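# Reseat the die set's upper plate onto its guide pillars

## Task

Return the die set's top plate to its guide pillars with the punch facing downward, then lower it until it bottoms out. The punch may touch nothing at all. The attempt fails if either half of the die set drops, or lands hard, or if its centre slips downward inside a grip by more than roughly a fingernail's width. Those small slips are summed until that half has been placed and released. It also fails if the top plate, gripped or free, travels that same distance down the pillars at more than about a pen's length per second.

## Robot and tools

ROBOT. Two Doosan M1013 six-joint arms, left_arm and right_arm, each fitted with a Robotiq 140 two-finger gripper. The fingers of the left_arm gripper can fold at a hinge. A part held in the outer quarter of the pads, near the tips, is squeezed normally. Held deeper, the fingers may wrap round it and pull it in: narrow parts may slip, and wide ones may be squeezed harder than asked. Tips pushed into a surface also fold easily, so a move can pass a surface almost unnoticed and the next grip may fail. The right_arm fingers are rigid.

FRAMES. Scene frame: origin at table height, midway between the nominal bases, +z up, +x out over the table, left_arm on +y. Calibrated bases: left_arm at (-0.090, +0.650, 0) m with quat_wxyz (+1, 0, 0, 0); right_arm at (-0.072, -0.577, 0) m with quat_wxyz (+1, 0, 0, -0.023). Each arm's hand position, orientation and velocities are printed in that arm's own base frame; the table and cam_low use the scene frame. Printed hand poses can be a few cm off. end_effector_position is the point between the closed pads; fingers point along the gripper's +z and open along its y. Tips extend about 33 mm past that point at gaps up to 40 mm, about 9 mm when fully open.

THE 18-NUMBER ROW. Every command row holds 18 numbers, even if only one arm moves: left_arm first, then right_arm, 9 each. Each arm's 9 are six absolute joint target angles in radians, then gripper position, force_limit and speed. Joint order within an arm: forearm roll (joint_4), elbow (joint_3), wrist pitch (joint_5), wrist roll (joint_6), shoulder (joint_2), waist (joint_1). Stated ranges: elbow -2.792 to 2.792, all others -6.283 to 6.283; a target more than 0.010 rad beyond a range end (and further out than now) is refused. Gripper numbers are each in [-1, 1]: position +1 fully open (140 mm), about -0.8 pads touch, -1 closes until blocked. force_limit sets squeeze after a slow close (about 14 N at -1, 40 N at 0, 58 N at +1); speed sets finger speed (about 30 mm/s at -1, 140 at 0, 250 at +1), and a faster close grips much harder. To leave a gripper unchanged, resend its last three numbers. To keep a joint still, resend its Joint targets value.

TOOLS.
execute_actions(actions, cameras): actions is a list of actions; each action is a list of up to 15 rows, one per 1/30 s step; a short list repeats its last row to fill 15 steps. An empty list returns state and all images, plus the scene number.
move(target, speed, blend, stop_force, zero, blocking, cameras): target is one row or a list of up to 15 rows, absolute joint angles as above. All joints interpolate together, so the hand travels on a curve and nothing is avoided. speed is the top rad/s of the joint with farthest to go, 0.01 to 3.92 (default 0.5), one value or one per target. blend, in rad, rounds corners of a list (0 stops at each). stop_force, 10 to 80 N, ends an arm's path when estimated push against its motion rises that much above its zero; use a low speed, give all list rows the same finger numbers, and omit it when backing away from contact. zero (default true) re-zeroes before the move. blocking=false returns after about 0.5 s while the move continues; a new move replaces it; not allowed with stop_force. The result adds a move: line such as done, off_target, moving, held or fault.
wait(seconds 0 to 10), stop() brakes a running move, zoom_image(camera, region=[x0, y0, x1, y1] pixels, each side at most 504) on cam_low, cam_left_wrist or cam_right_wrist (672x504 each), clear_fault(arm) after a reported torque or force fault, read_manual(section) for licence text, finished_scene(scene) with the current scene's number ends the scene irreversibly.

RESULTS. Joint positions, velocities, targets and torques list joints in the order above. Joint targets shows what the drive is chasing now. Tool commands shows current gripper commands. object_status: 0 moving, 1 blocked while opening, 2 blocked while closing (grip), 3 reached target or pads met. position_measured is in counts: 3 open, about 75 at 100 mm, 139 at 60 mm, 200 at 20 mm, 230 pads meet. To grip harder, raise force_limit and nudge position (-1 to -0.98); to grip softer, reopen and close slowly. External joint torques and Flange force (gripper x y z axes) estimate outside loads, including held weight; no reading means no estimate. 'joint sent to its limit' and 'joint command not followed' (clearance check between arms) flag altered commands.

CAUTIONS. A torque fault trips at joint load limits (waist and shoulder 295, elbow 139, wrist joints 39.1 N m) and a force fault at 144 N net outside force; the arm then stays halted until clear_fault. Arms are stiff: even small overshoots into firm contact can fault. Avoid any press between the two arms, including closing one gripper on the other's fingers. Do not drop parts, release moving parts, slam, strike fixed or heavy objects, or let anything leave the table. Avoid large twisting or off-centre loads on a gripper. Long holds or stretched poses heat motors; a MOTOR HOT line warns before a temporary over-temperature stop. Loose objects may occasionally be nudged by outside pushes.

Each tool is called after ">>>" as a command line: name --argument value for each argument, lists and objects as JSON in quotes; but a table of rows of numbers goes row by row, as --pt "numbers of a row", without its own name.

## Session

>>> execute_actions --actions '[]'

>>> zoom_image --camera "cam_low" --region '[80, 190, 260, 290]'

Scene clock: 0.00 s.
left_arm: end_effector_position=(+0.3514, +0.2288, +0.2243) position_measured=3 object_status=3 end_effector_quat_wxyz=(-0.479, +0.550, +0.679, -0.087) | right_arm: end_effector_position=(+1.0662, -0.2083, +0.1012) position_measured=3 object_status=3 end_effector_quat_wxyz=(+0.044, +0.223, +0.974, -0.005)
Joint names: [forearm roll, elbow, wrist pitch, wrist roll, shoulder, waist]
Joint positions: left_arm=[0.513 1.97 1.793 -0.244 0.278 0.097] | right_arm=[-0.01 0.768 1.337 -1.341 0.949 -0.222]
Joint velocities: within noise
Joint torques (N m): no reading
External joint torques (N m): no reading
Flange force (N): no reading
Joint targets: left_arm=[0.513 1.970 1.793 -0.244 0.278 0.097] | right_arm=[-0.010 0.768 1.337 -1.341 0.949 -0.222]
Tool commands: left_gripper/position=+1.0 left_gripper/force_limit=+1.0 left_gripper/speed=+1.0 right_gripper/position=+1.0 right_gripper/force_limit=+1.0 right_gripper/speed=+1.0

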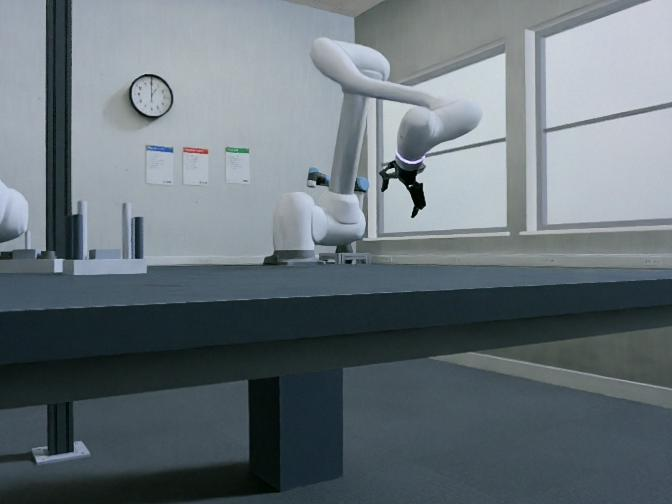

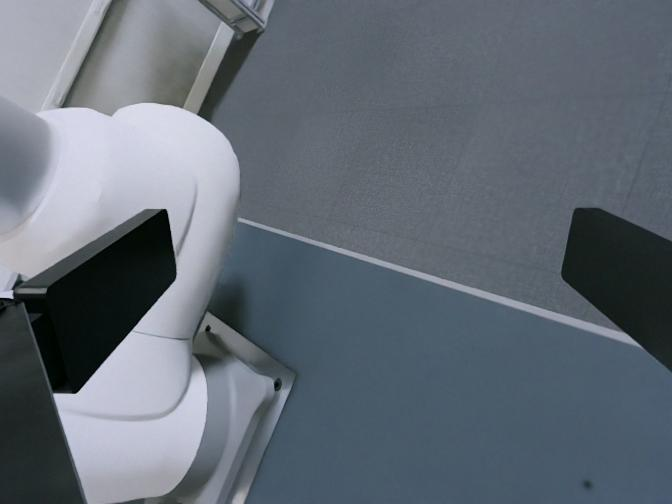

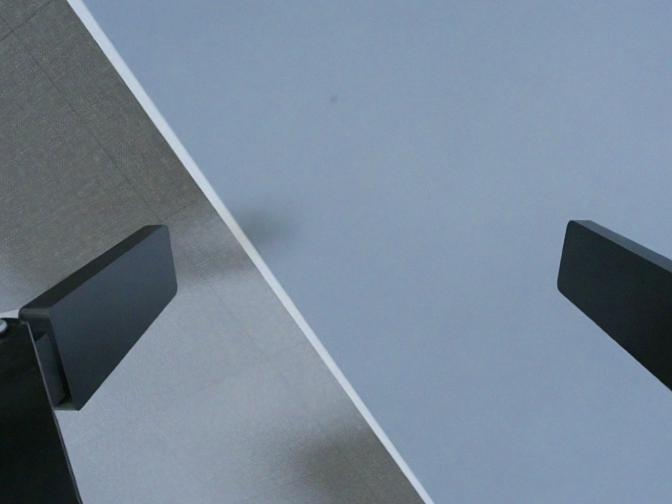

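Scaled by 2.800 from the camera's 672x504 image, which has a finer 960x720 frame.

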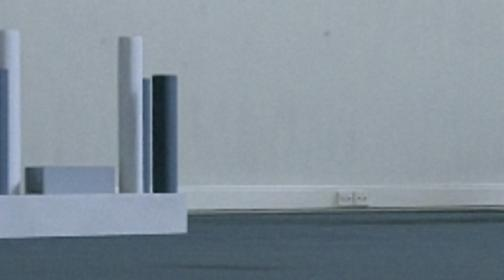

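>>> move --target '[0.513,1.97,1.793,-0.244,0.278,0.097,1,1,1,0,1.5457,1.5039,0,0.092,0.55,1,1,1]' --cameras '["all"]' --speed 0.7

Scene clock: 17.70 s.
left_arm: end_effector_position=(+0.3511, +0.2288, +0.2241) position_measured=3 object_status=3 end_effector_quat_wxyz=(-0.480, +0.549, +0.679, -0.088) | right_arm: end_effector_position=(+0.5060, +0.3507, +0.4000) position_measured=3 object_status=3 end_effector_quat_wxyz=(+0.000, +0.489, +0.873, +0.000)
Joint names: [forearm roll, elbow, wrist pitch, wrist roll, shoulder, waist]
Joint positions: left_arm=[0.513 1.97 1.793 -0.244 0.278 0.097] | right_arm=[0 1.546 1.504 0 0.092 0.55]
Joint torques (N m): left_arm=[3.89 -33.1 2.31 -0.09 -65.58 -0.5] | right_arm=[3.97 -40.91 -0.01 -0.31 -52.57 -0.15]
External joint torques (N m): left_arm=[0.11 0.78 -0.24 0.06 4.52 0.32] | right_arm=[0.39 -1.14 0.01 0.31 0.67 0.06]
Flange force (N): left_arm=[-1.7 7.3 0.4] | right_arm=[0.8 3.1 -1.8]
Joint targets: left_arm=[0.513 1.970 1.793 -0.244 0.278 0.097] | right_arm=[0.000 1.546 1.504 0.000 0.092 0.550]
move: done

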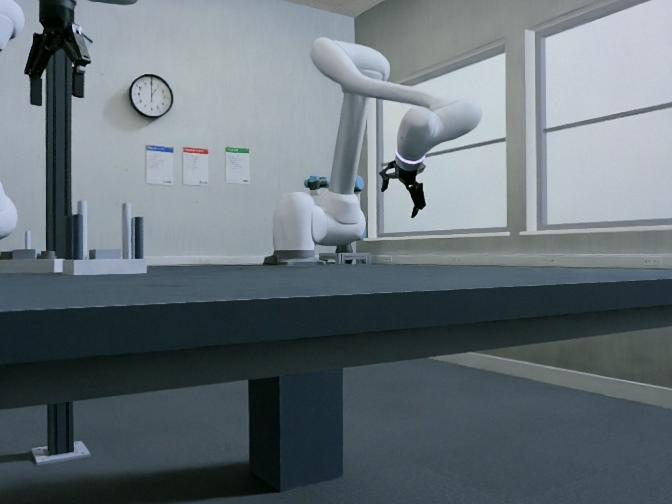

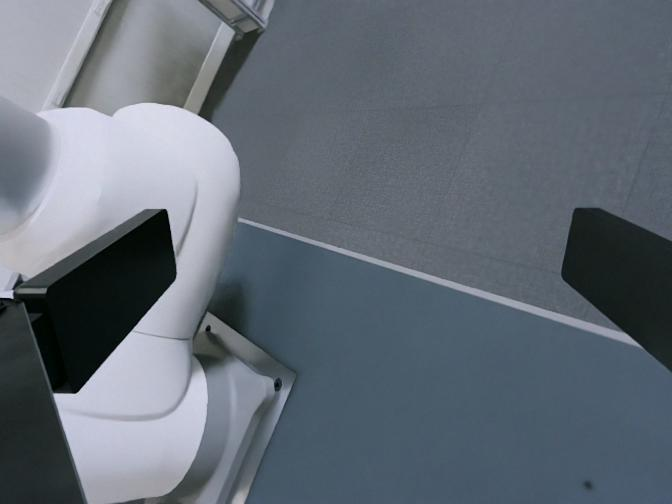

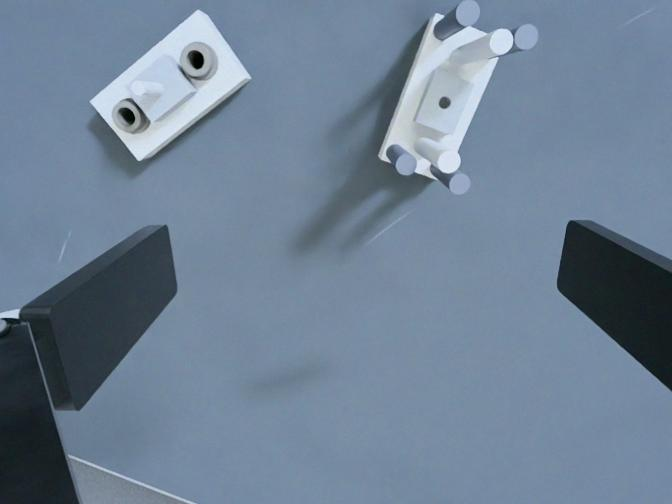

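>>> move --target '[0.513,1.97,1.793,-0.244,0.278,0.097,1,1,1,0,1.5122,1.359,0.4058,0.2704,0.6203,1,1,1]' --cameras '["cam_right_wrist"]' --speed 0.4

>>> zoom_image --camera "cam_right_wrist" --region '[260, 40, 460, 290]'

Scene clock: 64.53 s.
left_arm: end_effector_position=(+0.3511, +0.2288, +0.2241) position_measured=3 object_status=3 end_effector_quat_wxyz=(-0.480, +0.549, +0.679, -0.088) | right_arm: end_effector_position=(+0.5594, +0.4420, +0.3000) position_measured=3 object_status=3 end_effector_quat_wxyz=(+0.000, +0.627, +0.779, +0.000)
Joint names: [forearm roll, elbow, wrist pitch, wrist roll, shoulder, waist]
Joint positions: left_arm=[0.513 1.97 1.793 -0.244 0.278 0.097] | right_arm=[0 1.512 1.359 0.406 0.27 0.62]
Joint torques (N m): left_arm=[3.9 -33.2 2.32 -0.09 -65.5 -0.26] | right_arm=[3.75 -40.59 -0.1 -0.28 -70.05 -0.56]
External joint torques (N m): left_arm=[0.08 0.98 -0.25 0.06 4.93 -0.11] | right_arm=[0.53 -0.8 0.08 0.28 0.3 0.38]
Flange force (N): left_arm=[-2.6 7.6 0.2] | right_arm=[1.8 1.6 -1.1]
Joint targets: left_arm=[0.513 1.970 1.793 -0.244 0.278 0.097] | right_arm=[0.000 1.512 1.359 0.406 0.270 0.620]
move: done
Images, in order (width x height): cam_right_wrist 672x504.

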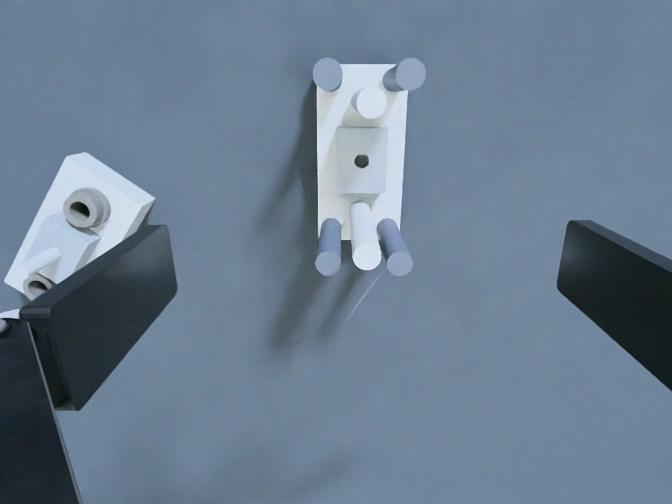

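Scaled by 2.016 from the camera's 672x504 image, which has a finer 960x720 frame.

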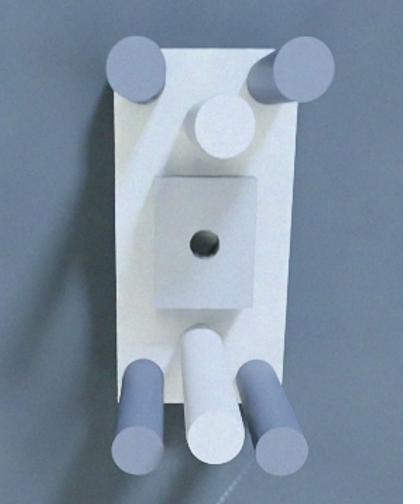

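>>> move --pt "0.513 1.97 1.793 -0.244 0.278 0.097 1 1 1 1.061 1.244 1.908 -1.06 0.748 -0.629 1 1 1" --pt "0 0.5841 1.7516 -0.7993 0.8059 -1.2603 1 1 1 1.061 1.244 1.908 -1.06 0.748 -0.629 1 1 1" --pt "0 0.8799 1.4705 -0.7993 0.7912 -1.2603 1 1 1 1.061 1.244 1.908 -1.06 0.748 -0.629 1 1 1" --cameras '["cam_left_wrist"]' --speed '[0.7,0.7,0.4]' --blend '[0.1,0.05,0]'

>>> zoom_image --camera "cam_left_wrist" --region '[220, 0, 520, 300]'

Scene clock: 110.87 s.
left_arm: end_effector_position=(+0.3375, -0.9389, +0.2000) position_measured=3 object_status=3 end_effector_quat_wxyz=(+0.000, +0.850, +0.527, +0.000) | right_arm: end_effector_position=(+0.8031, -0.2030, +0.2837) position_measured=3 object_status=3 end_effector_quat_wxyz=(-0.289, +0.450, +0.663, +0.523)
Joint names: [forearm roll, elbow, wrist pitch, wrist roll, shoulder, waist]
Joint positions: left_arm=[0 0.88 1.471 -0.799 0.791 -1.26] | right_arm=[1.061 1.244 1.908 -1.06 0.748 -0.629]
Joint torques (N m): left_arm=[4.26 -43.53 0.19 -0.05 -122.32 -0.65] | right_arm=[3.47 -38.12 1.37 -0.33 -110.77 -1.68]
External joint torques (N m): left_arm=[0.06 1.57 -0.16 0.05 6.39 0.42] | right_arm=[0.53 -0.6 0.1 0.35 1.15 1.1]
Flange force (N): left_arm=[-4.7 5.5 3.8] | right_arm=[-1.9 4.1 -0.7]
Joint targets: left_arm=[0.000 0.880 1.470 -0.799 0.791 -1.260] | right_arm=[1.061 1.244 1.908 -1.060 0.748 -0.629]
move: done
Images, in order (width x height): cam_left_wrist 672x504.

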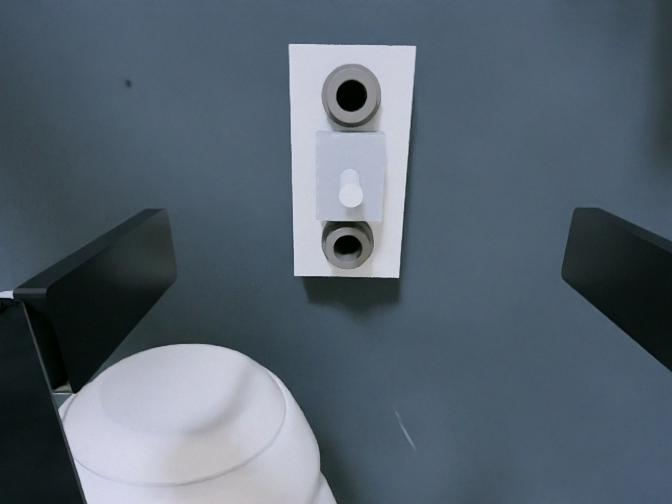

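Scaled by 1.680 from the camera's 672x504 image, which has a finer 960x720 frame.

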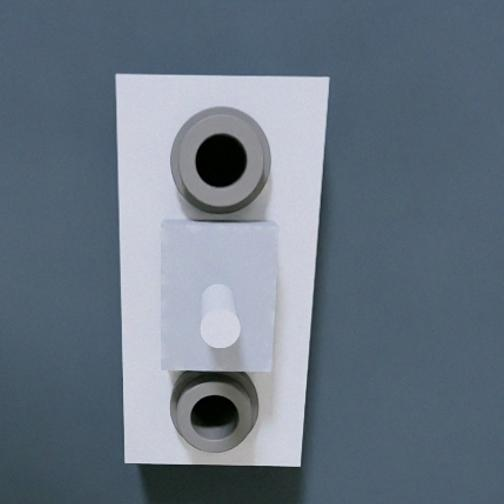

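>>> move --pt "0 0.9496 1.3594 -0.7791 0.8326 -1.2731 1 1 1 1.061 1.244 1.908 -1.06 0.748 -0.629 1 1 1" --pt "0 1.017 1.2547 -0.7791 0.8699 -1.2731 1 1 1 1.061 1.244 1.908 -1.06 0.748 -0.629 1 1 1" --cameras '["all"]' --speed '[0.4,0.1]' --blend '[0.03,0]'

>>> zoom_image --camera "cam_low" --region '[0, 190, 150, 290]'

Scene clock: 148.30 s.
left_arm: end_effector_position=(+0.3278, -0.9508, +0.0460) position_measured=3 object_status=3 end_effector_quat_wxyz=(+0.000, +0.859, +0.513, +0.000) | right_arm: end_effector_position=(+0.8031, -0.2030, +0.2837) position_measured=3 object_status=3 end_effector_quat_wxyz=(-0.289, +0.450, +0.663, +0.523)
Joint names: [forearm roll, elbow, wrist pitch, wrist roll, shoulder, waist]
Joint positions: left_arm=[0 1.017 1.255 -0.779 0.87 -1.273] | right_arm=[1.061 1.244 1.908 -1.06 0.748 -0.629]
Joint torques (N m): left_arm=[4.06 -41.26 0.19 -0.07 -126.02 -0.59] | right_arm=[3.45 -37.68 1.49 -0.35 -110.28 -1.14]
External joint torques (N m): left_arm=[0.11 1.08 -0.17 0.07 6.15 0.5] | right_arm=[0.54 -1.06 -0.03 0.37 0.64 1.1]
Flange force (N): left_arm=[-4.4 5.6 4.7] | right_arm=[-1.6 4.7 -1.0]
Joint targets: left_arm=[0.000 1.017 1.255 -0.779 0.870 -1.273] | right_arm=[1.061 1.244 1.908 -1.060 0.748 -0.629]
move: done

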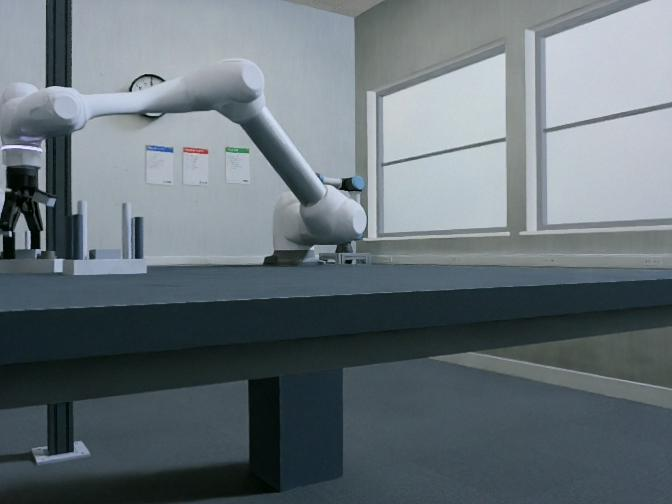

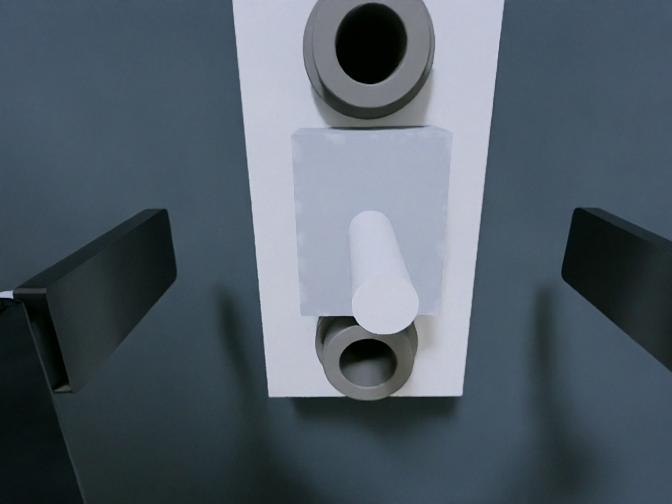

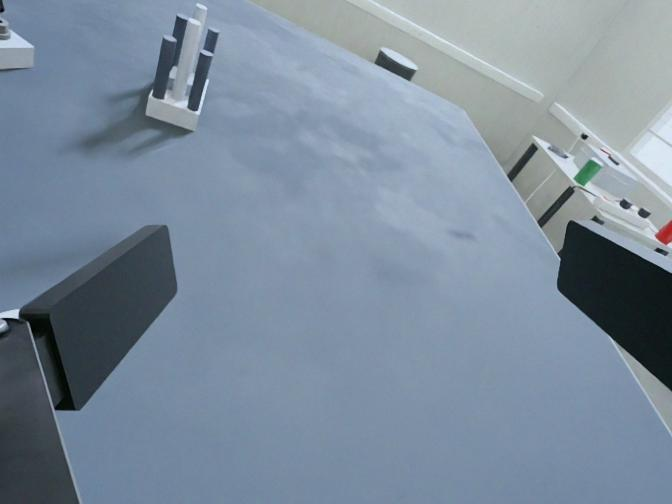

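Scaled by 3.360 from the camera's 672x504 image, which has a finer 960x720 frame.

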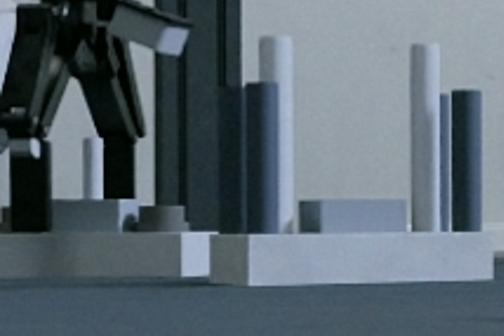

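>>> move --pt "0 1.007 1.2573 -0.7828 0.8773 -1.2768 1 1 -1 1.061 1.244 1.908 -1.06 0.748 -0.629 1 1 1" --pt "0 1.007 1.2573 -0.7828 0.8773 -1.2768 -1 1 -1 1.061 1.244 1.908 -1.06 0.748 -0.629 1 1 1" --cameras '["all"]' --speed 0.1

>>> zoom_image --camera "cam_low" --region '[0, 190, 150, 290]'

Scene clock: 170.97 s.
left_arm: end_effector_position=(+0.3253, -0.9553, +0.0439) position_measured=111 object_status=0 end_effector_quat_wxyz=(+0.000, +0.859, +0.513, +0.000) | right_arm: end_effector_position=(+0.8031, -0.2030, +0.2837) position_measured=3 object_status=3 end_effector_quat_wxyz=(-0.289, +0.450, +0.663, +0.523)
Joint names: [forearm roll, elbow, wrist pitch, wrist roll, shoulder, waist]
Joint positions: left_arm=[0 1.007 1.257 -0.783 0.877 -1.277] | right_arm=[1.061 1.244 1.908 -1.06 0.748 -0.629]
Joint torques (N m): left_arm=[5.85 -30.88 -2.43 0.34 -100.78 3.35] | right_arm=[3.48 -37.72 1.41 -0.26 -110.83 -1.32]
External joint torques (N m): left_arm=[-1.71 -9.13 2.45 -0.34 -19.02 -3.45] | right_arm=[0.48 -0.74 0.04 0.28 2.08 1.19]
Flange force (N): left_arm=[-3.3 -2.0 -21.5] | right_arm=[-3.4 5.1 -1.2]
Joint targets: left_arm=[0.000 1.007 1.257 -0.783 0.877 -1.277] | right_arm=[1.061 1.244 1.908 -1.060 0.748 -0.629]
move: done

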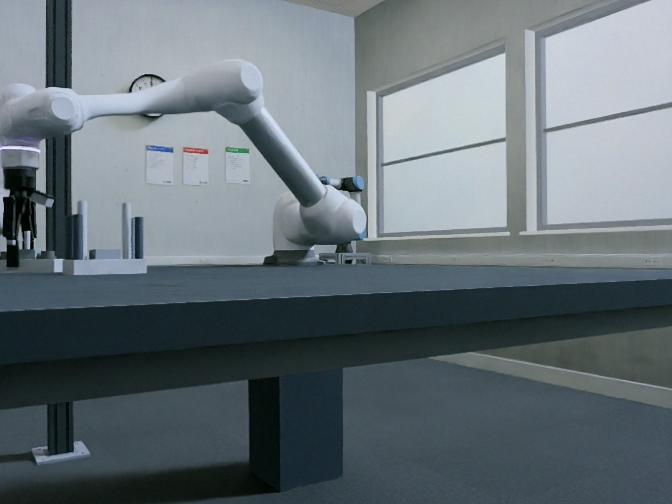

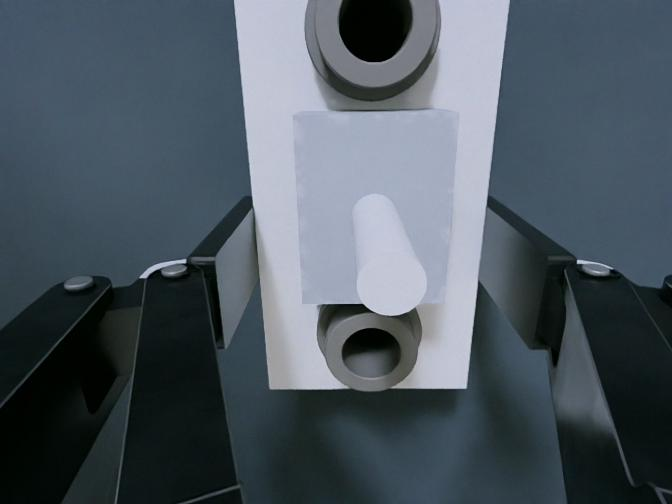

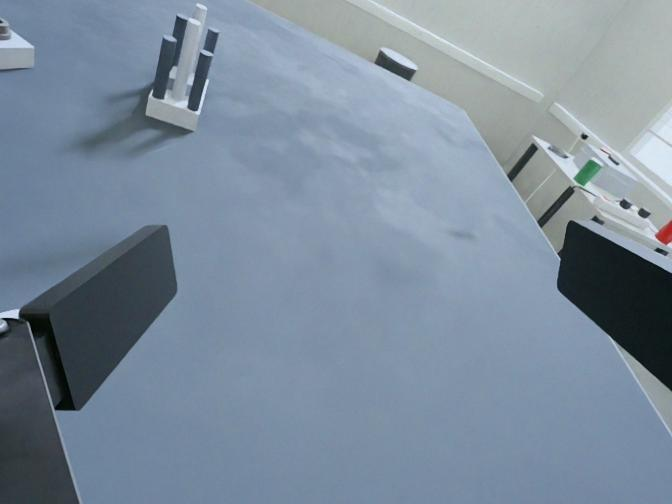

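Scaled by 3.360 from the camera's 672x504 image, which has a finer 960x720 frame.

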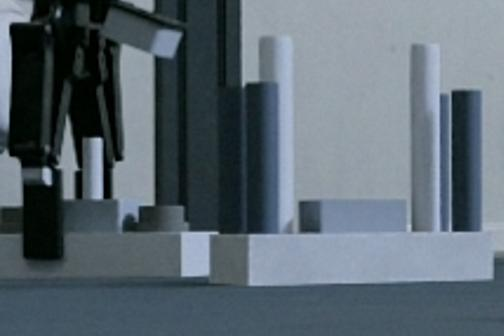

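>>> move --pt "0 0.9375 1.365 -0.7828 0.8391 -1.2768 -1 1 -1 1.061 1.244 1.908 -1.06 0.748 -0.629 1 1 1" --pt "0 0.6047 1.7126 -0.7828 0.8243 -1.2768 -1 1 -1 1.061 1.244 1.908 -1.06 0.748 -0.629 1 1 1" --pt "-1.7959 1.8081 1.1603 0.5211 0.2369 -0.4651 -1 1 -1 1.061 1.244 1.908 -1.06 0.748 -0.629 1 1 1" --pt "-1.7959 1.8081 1.1603 0.5211 0.2369 -0.4651 -1 1 -1 1.6705 1.9387 1.4099 -0.558 0.1822 0.2351 1 1 1" --cameras '["all"]' --speed '[0.06,0.2,0.6,0.6]' --blend '[0.01,0.05,0.02,0]'

Scene clock: 197.40 s.
left_arm: end_effector_position=(+0.5900, -0.5900, +0.4999) position_measured=111 object_status=2 end_effector_quat_wxyz=(+0.500, +0.500, +0.500, -0.500) | right_arm: end_effector_position=(+0.5493, +0.5029, +0.4701) position_measured=3 object_status=3 end_effector_quat_wxyz=(+0.511, -0.488, -0.511, -0.488)
Joint names: [forearm roll, elbow, wrist pitch, wrist roll, shoulder, waist]
Joint positions: left_arm=[-1.796 1.808 1.16 0.521 0.237 -0.465] | right_arm=[1.671 1.939 1.41 -0.558 0.182 0.235]
Joint torques (N m): left_arm=[-8.05 -50.08 4.81 -0.05 -80.73 -0.57] | right_arm=[1.52 -37.52 1.43 -0.38 -58.55 -0.94]
External joint torques (N m): left_arm=[4.99 13.29 -3.43 0.05 19.61 0.56] | right_arm=[0.41 -1.16 0.02 0.38 0.72 0.8]
Flange force (N): left_arm=[23.5 4.6 1.5] | right_arm=[1.1 2.9 2.4]
Joint targets: left_arm=[-1.796 1.808 1.160 0.521 0.237 -0.465] | right_arm=[1.671 1.939 1.410 -0.558 0.182 0.235]
move: done

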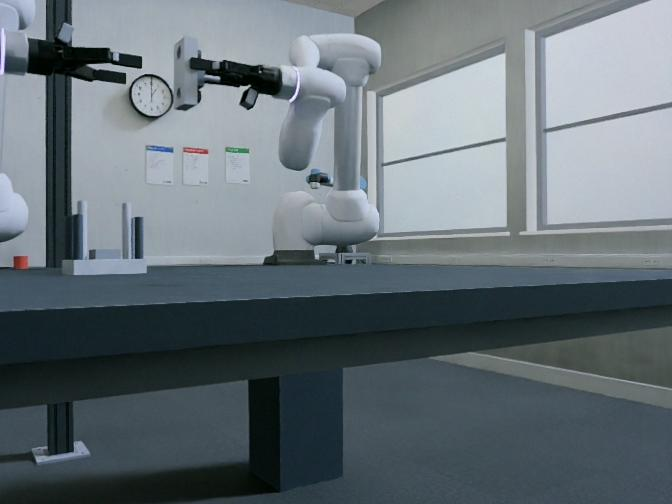

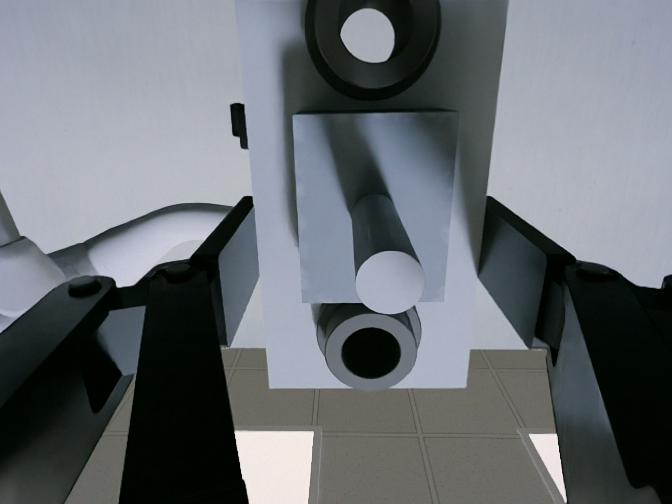

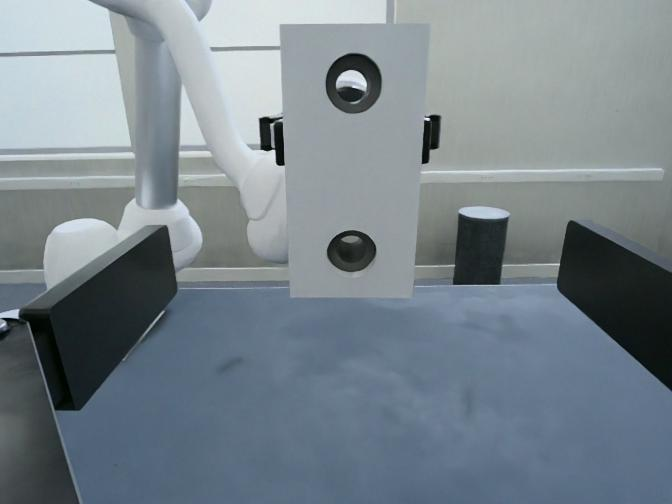

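>>> move --pt "-1.7959 1.8081 1.1603 0.5211 0.2369 -0.4651 -1 1 -1 1.7454 1.8973 1.2935 -0.5723 0.2214 0.3726 1 1 -1" --pt "-1.7959 1.8081 1.1603 0.5211 0.2369 -0.4651 -1 1 -1 1.7727 1.8715 1.2492 -0.5748 0.2413 0.4239 1 1 -1" --cameras '["all"]' --speed '[0.15,0.06]' --blend '[0.01,0]'

Scene clock: 211.87 s.
left_arm: end_effector_position=(+0.5900, -0.5900, +0.4999) position_measured=111 object_status=2 end_effector_quat_wxyz=(+0.500, +0.500, +0.500, -0.500) | right_arm: end_effector_position=(+0.5420, +0.6215, +0.4662) position_measured=3 object_status=3 end_effector_quat_wxyz=(+0.511, -0.488, -0.511, -0.488)
Joint names: [forearm roll, elbow, wrist pitch, wrist roll, shoulder, waist]
Joint positions: left_arm=[-1.796 1.808 1.16 0.521 0.237 -0.465] | right_arm=[1.773 1.872 1.249 -0.575 0.241 0.424]
Joint torques (N m): left_arm=[-8.06 -50.04 4.83 -0.08 -80.69 -0.66] | right_arm=[1.07 -38.5 1.46 -0.24 -65.14 -0.98]
External joint torques (N m): left_arm=[4.97 13.16 -3.43 0.08 19.2 0.31] | right_arm=[0.36 -0.54 0 0.24 1.69 0.8]
Flange force (N): left_arm=[23.1 4.1 1.8] | right_arm=[-0.7 2.6 2.9]
Joint targets: left_arm=[-1.796 1.808 1.160 0.521 0.237 -0.465] | right_arm=[1.773 1.871 1.249 -0.575 0.241 0.424]
move: done

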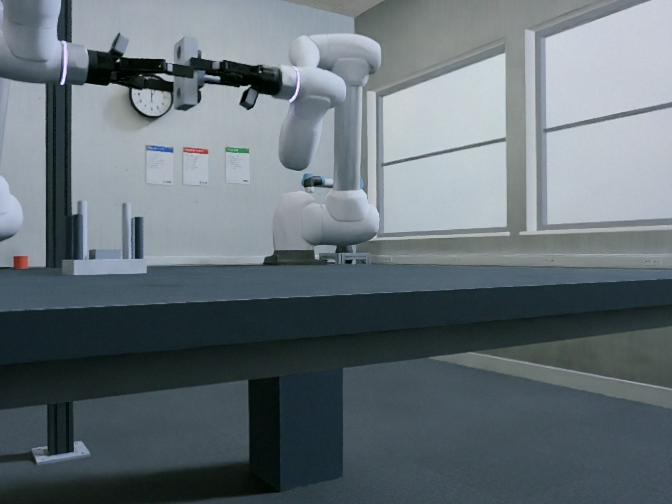

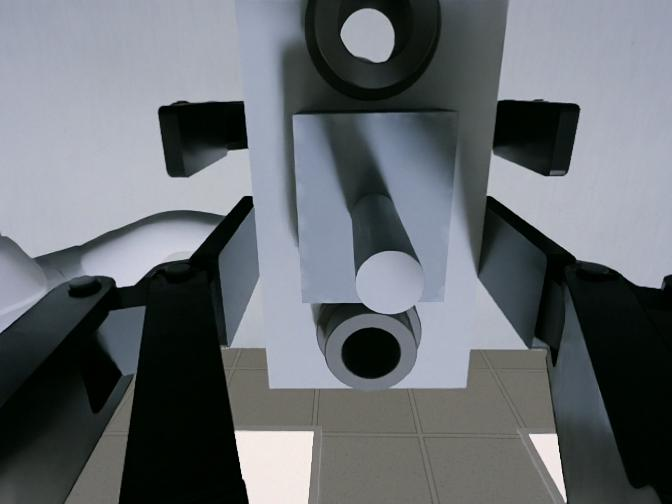

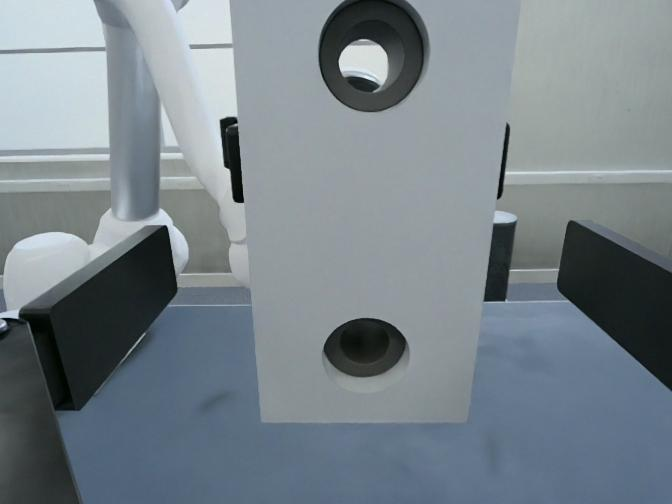

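Same clear gap. Close B, then release A.

>>> move --target '[-1.7959,1.8081,1.1603,0.5211,0.2369,-0.4651,-1,1,-1,1.7727,1.8715,1.2492,-0.5748,0.2413,0.4239,-1,1,-1]'

>>> wait --seconds 1 --cameras '["cam_right_wrist","cam_low"]'

>>> zoom_image --camera "cam_right_wrist" --region '[220, 0, 520, 440]'

Scene clock: 224.17 s.
left_arm: end_effector_position=(+0.5900, -0.5900, +0.4999) position_measured=111 object_status=2 end_effector_quat_wxyz=(+0.500, +0.500, +0.500, -0.500) | right_arm: end_effector_position=(+0.5420, +0.6215, +0.4661) position_measured=111 object_status=0 end_effector_quat_wxyz=(+0.511, -0.488, -0.511, -0.488)
Joint names: [forearm roll, elbow, wrist pitch, wrist roll, shoulder, waist]
Joint positions: left_arm=[-1.796 1.808 1.16 0.521 0.237 -0.465] | right_arm=[1.773 1.871 1.249 -0.575 0.241 0.424]
Joint torques (N m): left_arm=[-8.69 -51.03 3.66 -0.55 -76.65 -8.15] | right_arm=[1.19 -40.68 1.4 -0.92 -65.73 7.3]
External joint torques (N m): left_arm=[5.62 14.17 -2.27 0.55 15.23 8.06] | right_arm=[0.26 1.39 0.11 0.92 1.31 -7.18]
Flange force (N): left_arm=[22.0 3.0 -14.0] | right_arm=[-0.9 4.0 -11.0]
Joint targets: left_arm=[-1.796 1.808 1.160 0.521 0.237 -0.465] | right_arm=[1.773 1.871 1.249 -0.575 0.241 0.424]
move: done

Scene clock: 225.17 s.
left_arm: end_effector_position=(+0.5900, -0.5900, +0.4999) position_measured=111 object_status=2 end_effector_quat_wxyz=(+0.500, +0.500, +0.500, -0.500) | right_arm: end_effector_position=(+0.5420, +0.6215, +0.4662) position_measured=111 object_status=2 end_effector_quat_wxyz=(+0.511, -0.488, -0.511, -0.488)
Joint names: [forearm roll, elbow, wrist pitch, wrist roll, shoulder, waist]
Joint positions: left_arm=[-1.796 1.808 1.16 0.521 0.237 -0.465] | right_arm=[1.773 1.871 1.249 -0.575 0.241 0.424]
Joint torques (N m): left_arm=[-8.61 -50.88 3.66 -0.57 -76.5 -8.23] | right_arm=[1.23 -40.54 1.38 -0.82 -65.68 7.31]
External joint torques (N m): left_arm=[5.53 14.06 -2.27 0.57 15.29 7.96] | right_arm=[0.22 1.34 0.13 0.82 1.39 -7.21]
Flange force (N): left_arm=[22.1 3.2 -13.6] | right_arm=[-1.1 4.1 -11.0]
Joint targets: left_arm=[-1.796 1.808 1.160 0.521 0.237 -0.465] | right_arm=[1.773 1.871 1.249 -0.575 0.241 0.424]
Tool commands: left_gripper/position=-1.0 left_gripper/force_limit=+1.0 left_gripper/speed=-1.0 right_gripper/position=-1.0 right_gripper/force_limit=+1.0 right_gripper/speed=-1.0
wait: 1.00 s; at rest by 0.17 s
Images, in order (width x height): cam_low 672x504, cam_right_wrist 672x504.

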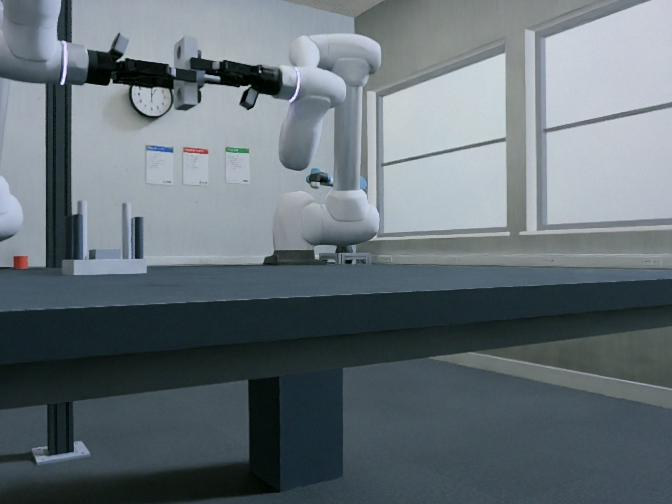

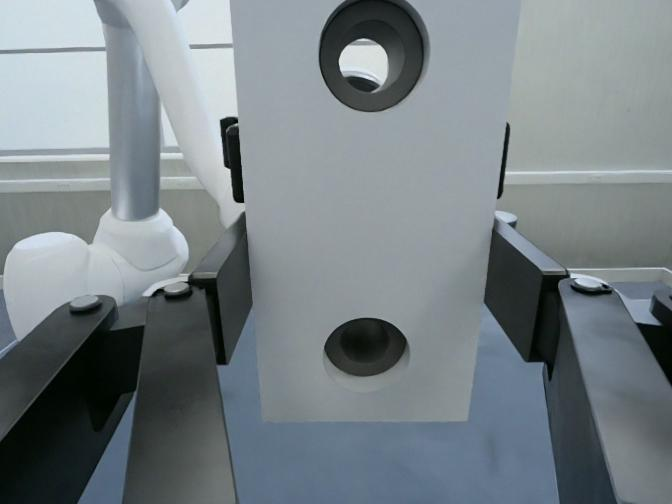

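Scaled by 1.145 from the camera's 672x504 image, which has a finer 960x720 frame.

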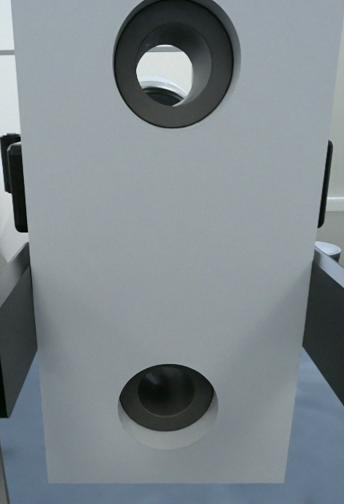

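>>> move --pt "-1.7959 1.8081 1.1603 0.5211 0.2369 -0.4651 1 1 -1 1.7727 1.8715 1.2492 -0.5748 0.2413 0.4239 -1 1 -1" --pt "-1.6924 1.8868 1.3472 0.5038 0.1741 -0.2540 1 1 -1 1.7727 1.8715 1.2492 -0.5748 0.2413 0.4239 -1 1 -1" --pt "-1.6924 1.8868 1.3472 0.5038 0.1741 0.5 1 1 -1 1.7727 1.8715 1.2492 -0.5748 0.2413 0.4239 -1 1 -1" --speed '[0.5,0.15, 0.5]' --blend '[0,0.02,0]'

>>> move --pt "-1.6924 1.8868 1.3472 0.5038 0.1741 0.5 1 1 -1 -0.0183 1.3837 1.4809 -2.7055 0.2853 0.6448 -1 1 -1" --cameras '["all"]' --speed 0.5

>>> zoom_image --camera "cam_right_wrist" --region '[310, 0, 440, 115]'

>>> zoom_image --camera "cam_low" --region '[30, 120, 180, 290]'

Scene clock: 288.33 s.
left_arm: end_effector_position=(+0.7382, +0.0757, +0.5000) position_measured=3 object_status=3 end_effector_quat_wxyz=(+0.649, +0.281, +0.649, -0.281) | right_arm: end_effector_position=(+0.5420, +0.6215, +0.4662) position_measured=111 object_status=2 end_effector_quat_wxyz=(+0.511, -0.488, -0.511, -0.488)
Joint names: [forearm roll, elbow, wrist pitch, wrist roll, shoulder, waist]
Joint positions: left_arm=[-1.692 1.887 1.347 0.504 0.174 0.5] | right_arm=[1.773 1.872 1.249 -0.575 0.241 0.424]
Joint torques (N m): left_arm=[-2.84 -36.89 1.52 -0.04 -58.39 -0.31] | right_arm=[6.06 -49.12 4.93 -0.35 -78.97 -1.04]
External joint torques (N m): left_arm=[0.06 1.09 -0.2 0.04 4.52 0.32] | right_arm=[-4.59 9.84 -3.43 0.35 14.65 0.96]
Flange force (N): left_arm=[4.8 4.8 0.7] | right_arm=[-17.5 2.7 3.2]
Joint targets: left_arm=[-1.692 1.887 1.347 0.504 0.174 0.500] | right_arm=[1.773 1.871 1.249 -0.575 0.241 0.424]
move: done

Scene clock: 292.97 s.
left_arm: end_effector_position=(+0.7382, +0.0758, +0.5000) position_measured=3 object_status=3 end_effector_quat_wxyz=(+0.649, +0.281, +0.649, -0.281) | right_arm: end_effector_position=(+0.5648, +0.4603, +0.3601) position_measured=111 object_status=2 end_effector_quat_wxyz=(+0.006, +0.777, -0.629, +0.008)
Joint names: [forearm roll, elbow, wrist pitch, wrist roll, shoulder, waist]
Joint positions: left_arm=[-1.692 1.887 1.347 0.504 0.174 0.5] | right_arm=[-0.018 1.384 1.481 -2.705 0.285 0.645]
Joint torques (N m): left_arm=[-2.83 -36.88 1.49 -0.06 -58.64 -0.22] | right_arm=[3.42 -50.46 0.22 -0.29 -85.4 -0.75]
External joint torques (N m): left_arm=[0.05 1.09 -0.18 0.06 4.86 0.23] | right_arm=[0.77 8.79 -0.19 0.29 14.85 0.61]
Flange force (N): left_arm=[5.1 5.2 0.9] | right_arm=[-3.9 -4.2 16.6]
Joint targets: left_arm=[-1.692 1.887 1.347 0.504 0.174 0.500] | right_arm=[-0.018 1.384 1.481 -2.705 0.285 0.645]
move: done

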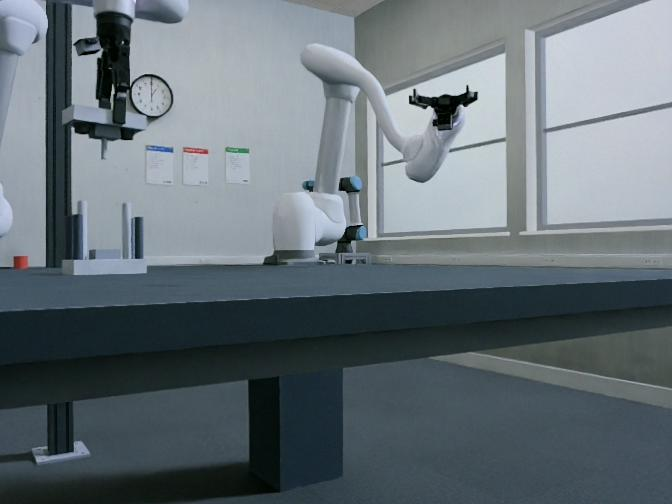

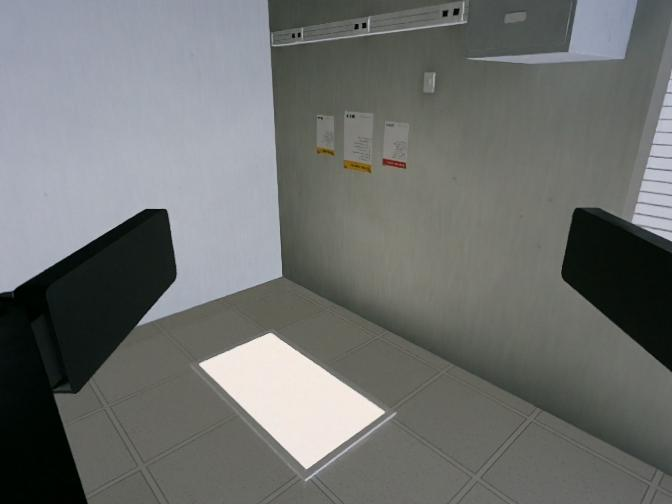

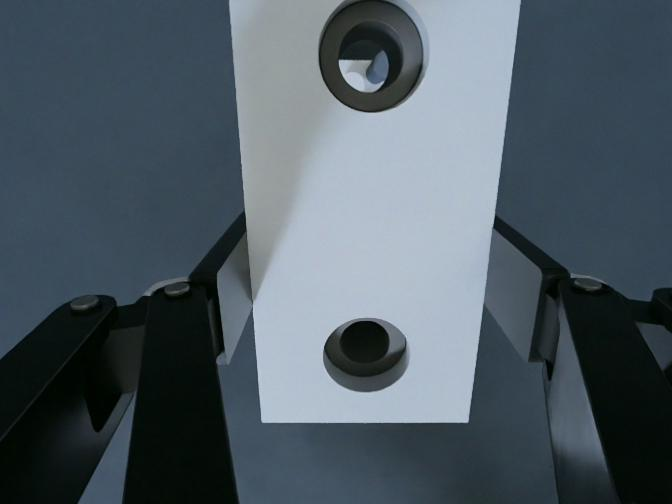

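Scaled by 3.877 from the camera's 672x504 image, which has a finer 960x720 frame.

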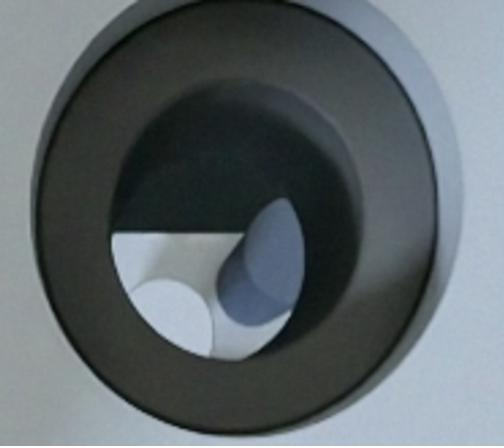

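Scaled by 2.965 from the camera's 672x504 image, which has a finer 960x720 frame.

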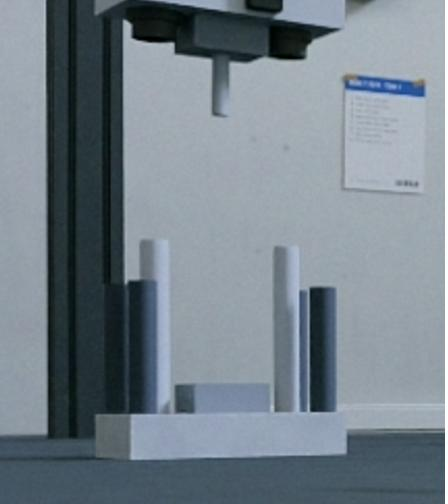

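>>> move --target '[-1.6924,1.8868,1.3472,0.5038,0.1741,0.5,1,1,-1,-0.0193,1.5724,1.2441,-2.701,0.3334,0.6448,-1,1,-1]' --cameras '["cam_low","cam_right_wrist"]' --speed 0.12

>>> zoom_image --camera "cam_right_wrist" --region '[310, 0, 440, 115]'

>>> zoom_image --camera "cam_low" --region '[50, 175, 160, 285]'

Scene clock: 311.77 s.
left_arm: end_effector_position=(+0.7382, +0.0758, +0.5000) position_measured=3 object_status=3 end_effector_quat_wxyz=(+0.649, +0.281, +0.649, -0.281) | right_arm: end_effector_position=(+0.5648, +0.4603, +0.2220) position_measured=111 object_status=2 end_effector_quat_wxyz=(+0.006, +0.777, -0.629, +0.008)
Joint names: [forearm roll, elbow, wrist pitch, wrist roll, shoulder, waist]
Joint positions: left_arm=[-1.692 1.887 1.347 0.504 0.174 0.5] | right_arm=[-0.019 1.572 1.244 -2.701 0.333 0.645]
Joint torques (N m): left_arm=[-2.84 -36.85 1.51 -0.06 -58.27 -0.18] | right_arm=[3.19 -48.02 0.3 -0.32 -87.54 -0.64]
External joint torques (N m): left_arm=[0.06 1 -0.19 0.06 4.13 0.38] | right_arm=[0.81 8.29 -0.26 0.32 13.44 0.76]
Flange force (N): left_arm=[4.4 4.4 0.5] | right_arm=[-3.0 -1.9 17.1]
Joint targets: left_arm=[-1.692 1.887 1.347 0.504 0.174 0.500] | right_arm=[-0.019 1.572 1.244 -2.701 0.333 0.645]
move: done
Images, in order (width x height): cam_low 672x504, cam_right_wrist 672x504.

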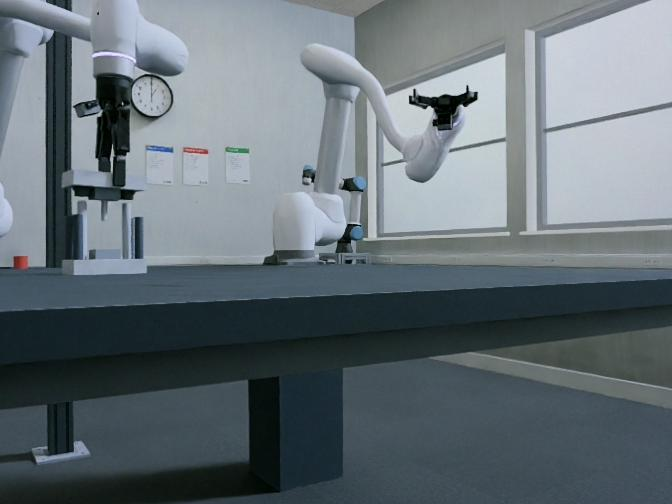

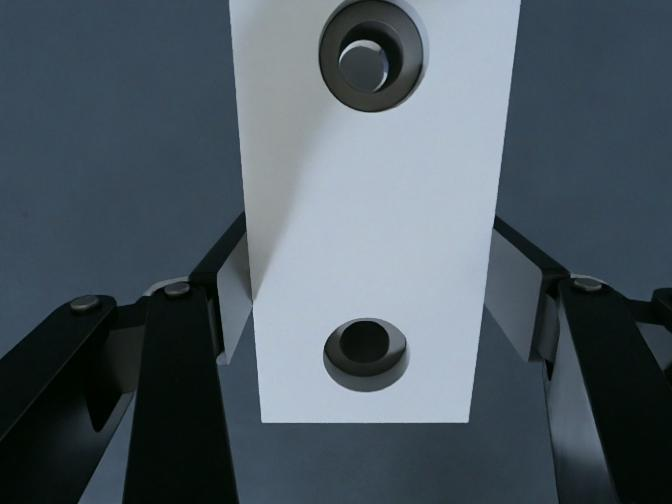

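Scaled by 3.877 from the camera's 672x504 image, which has a finer 960x720 frame.

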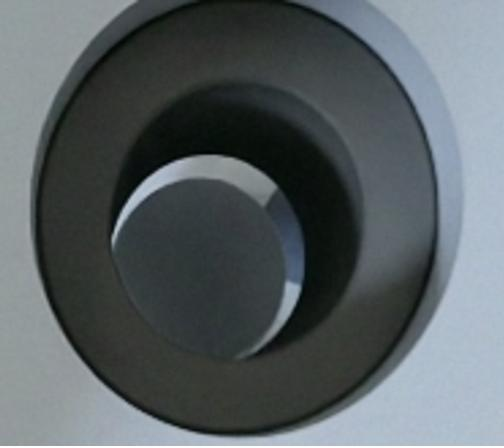

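Scaled by 4.582 from the camera's 672x504 image, which has a finer 960x720 frame.

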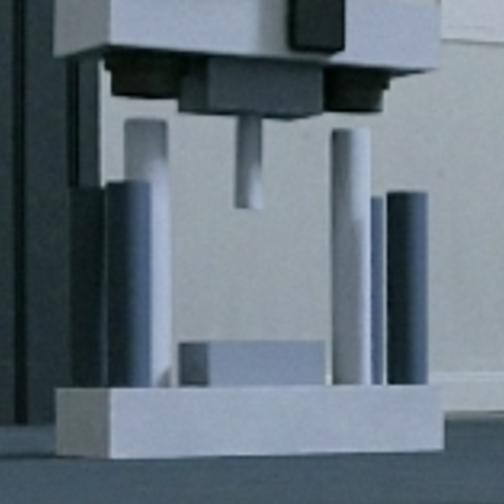

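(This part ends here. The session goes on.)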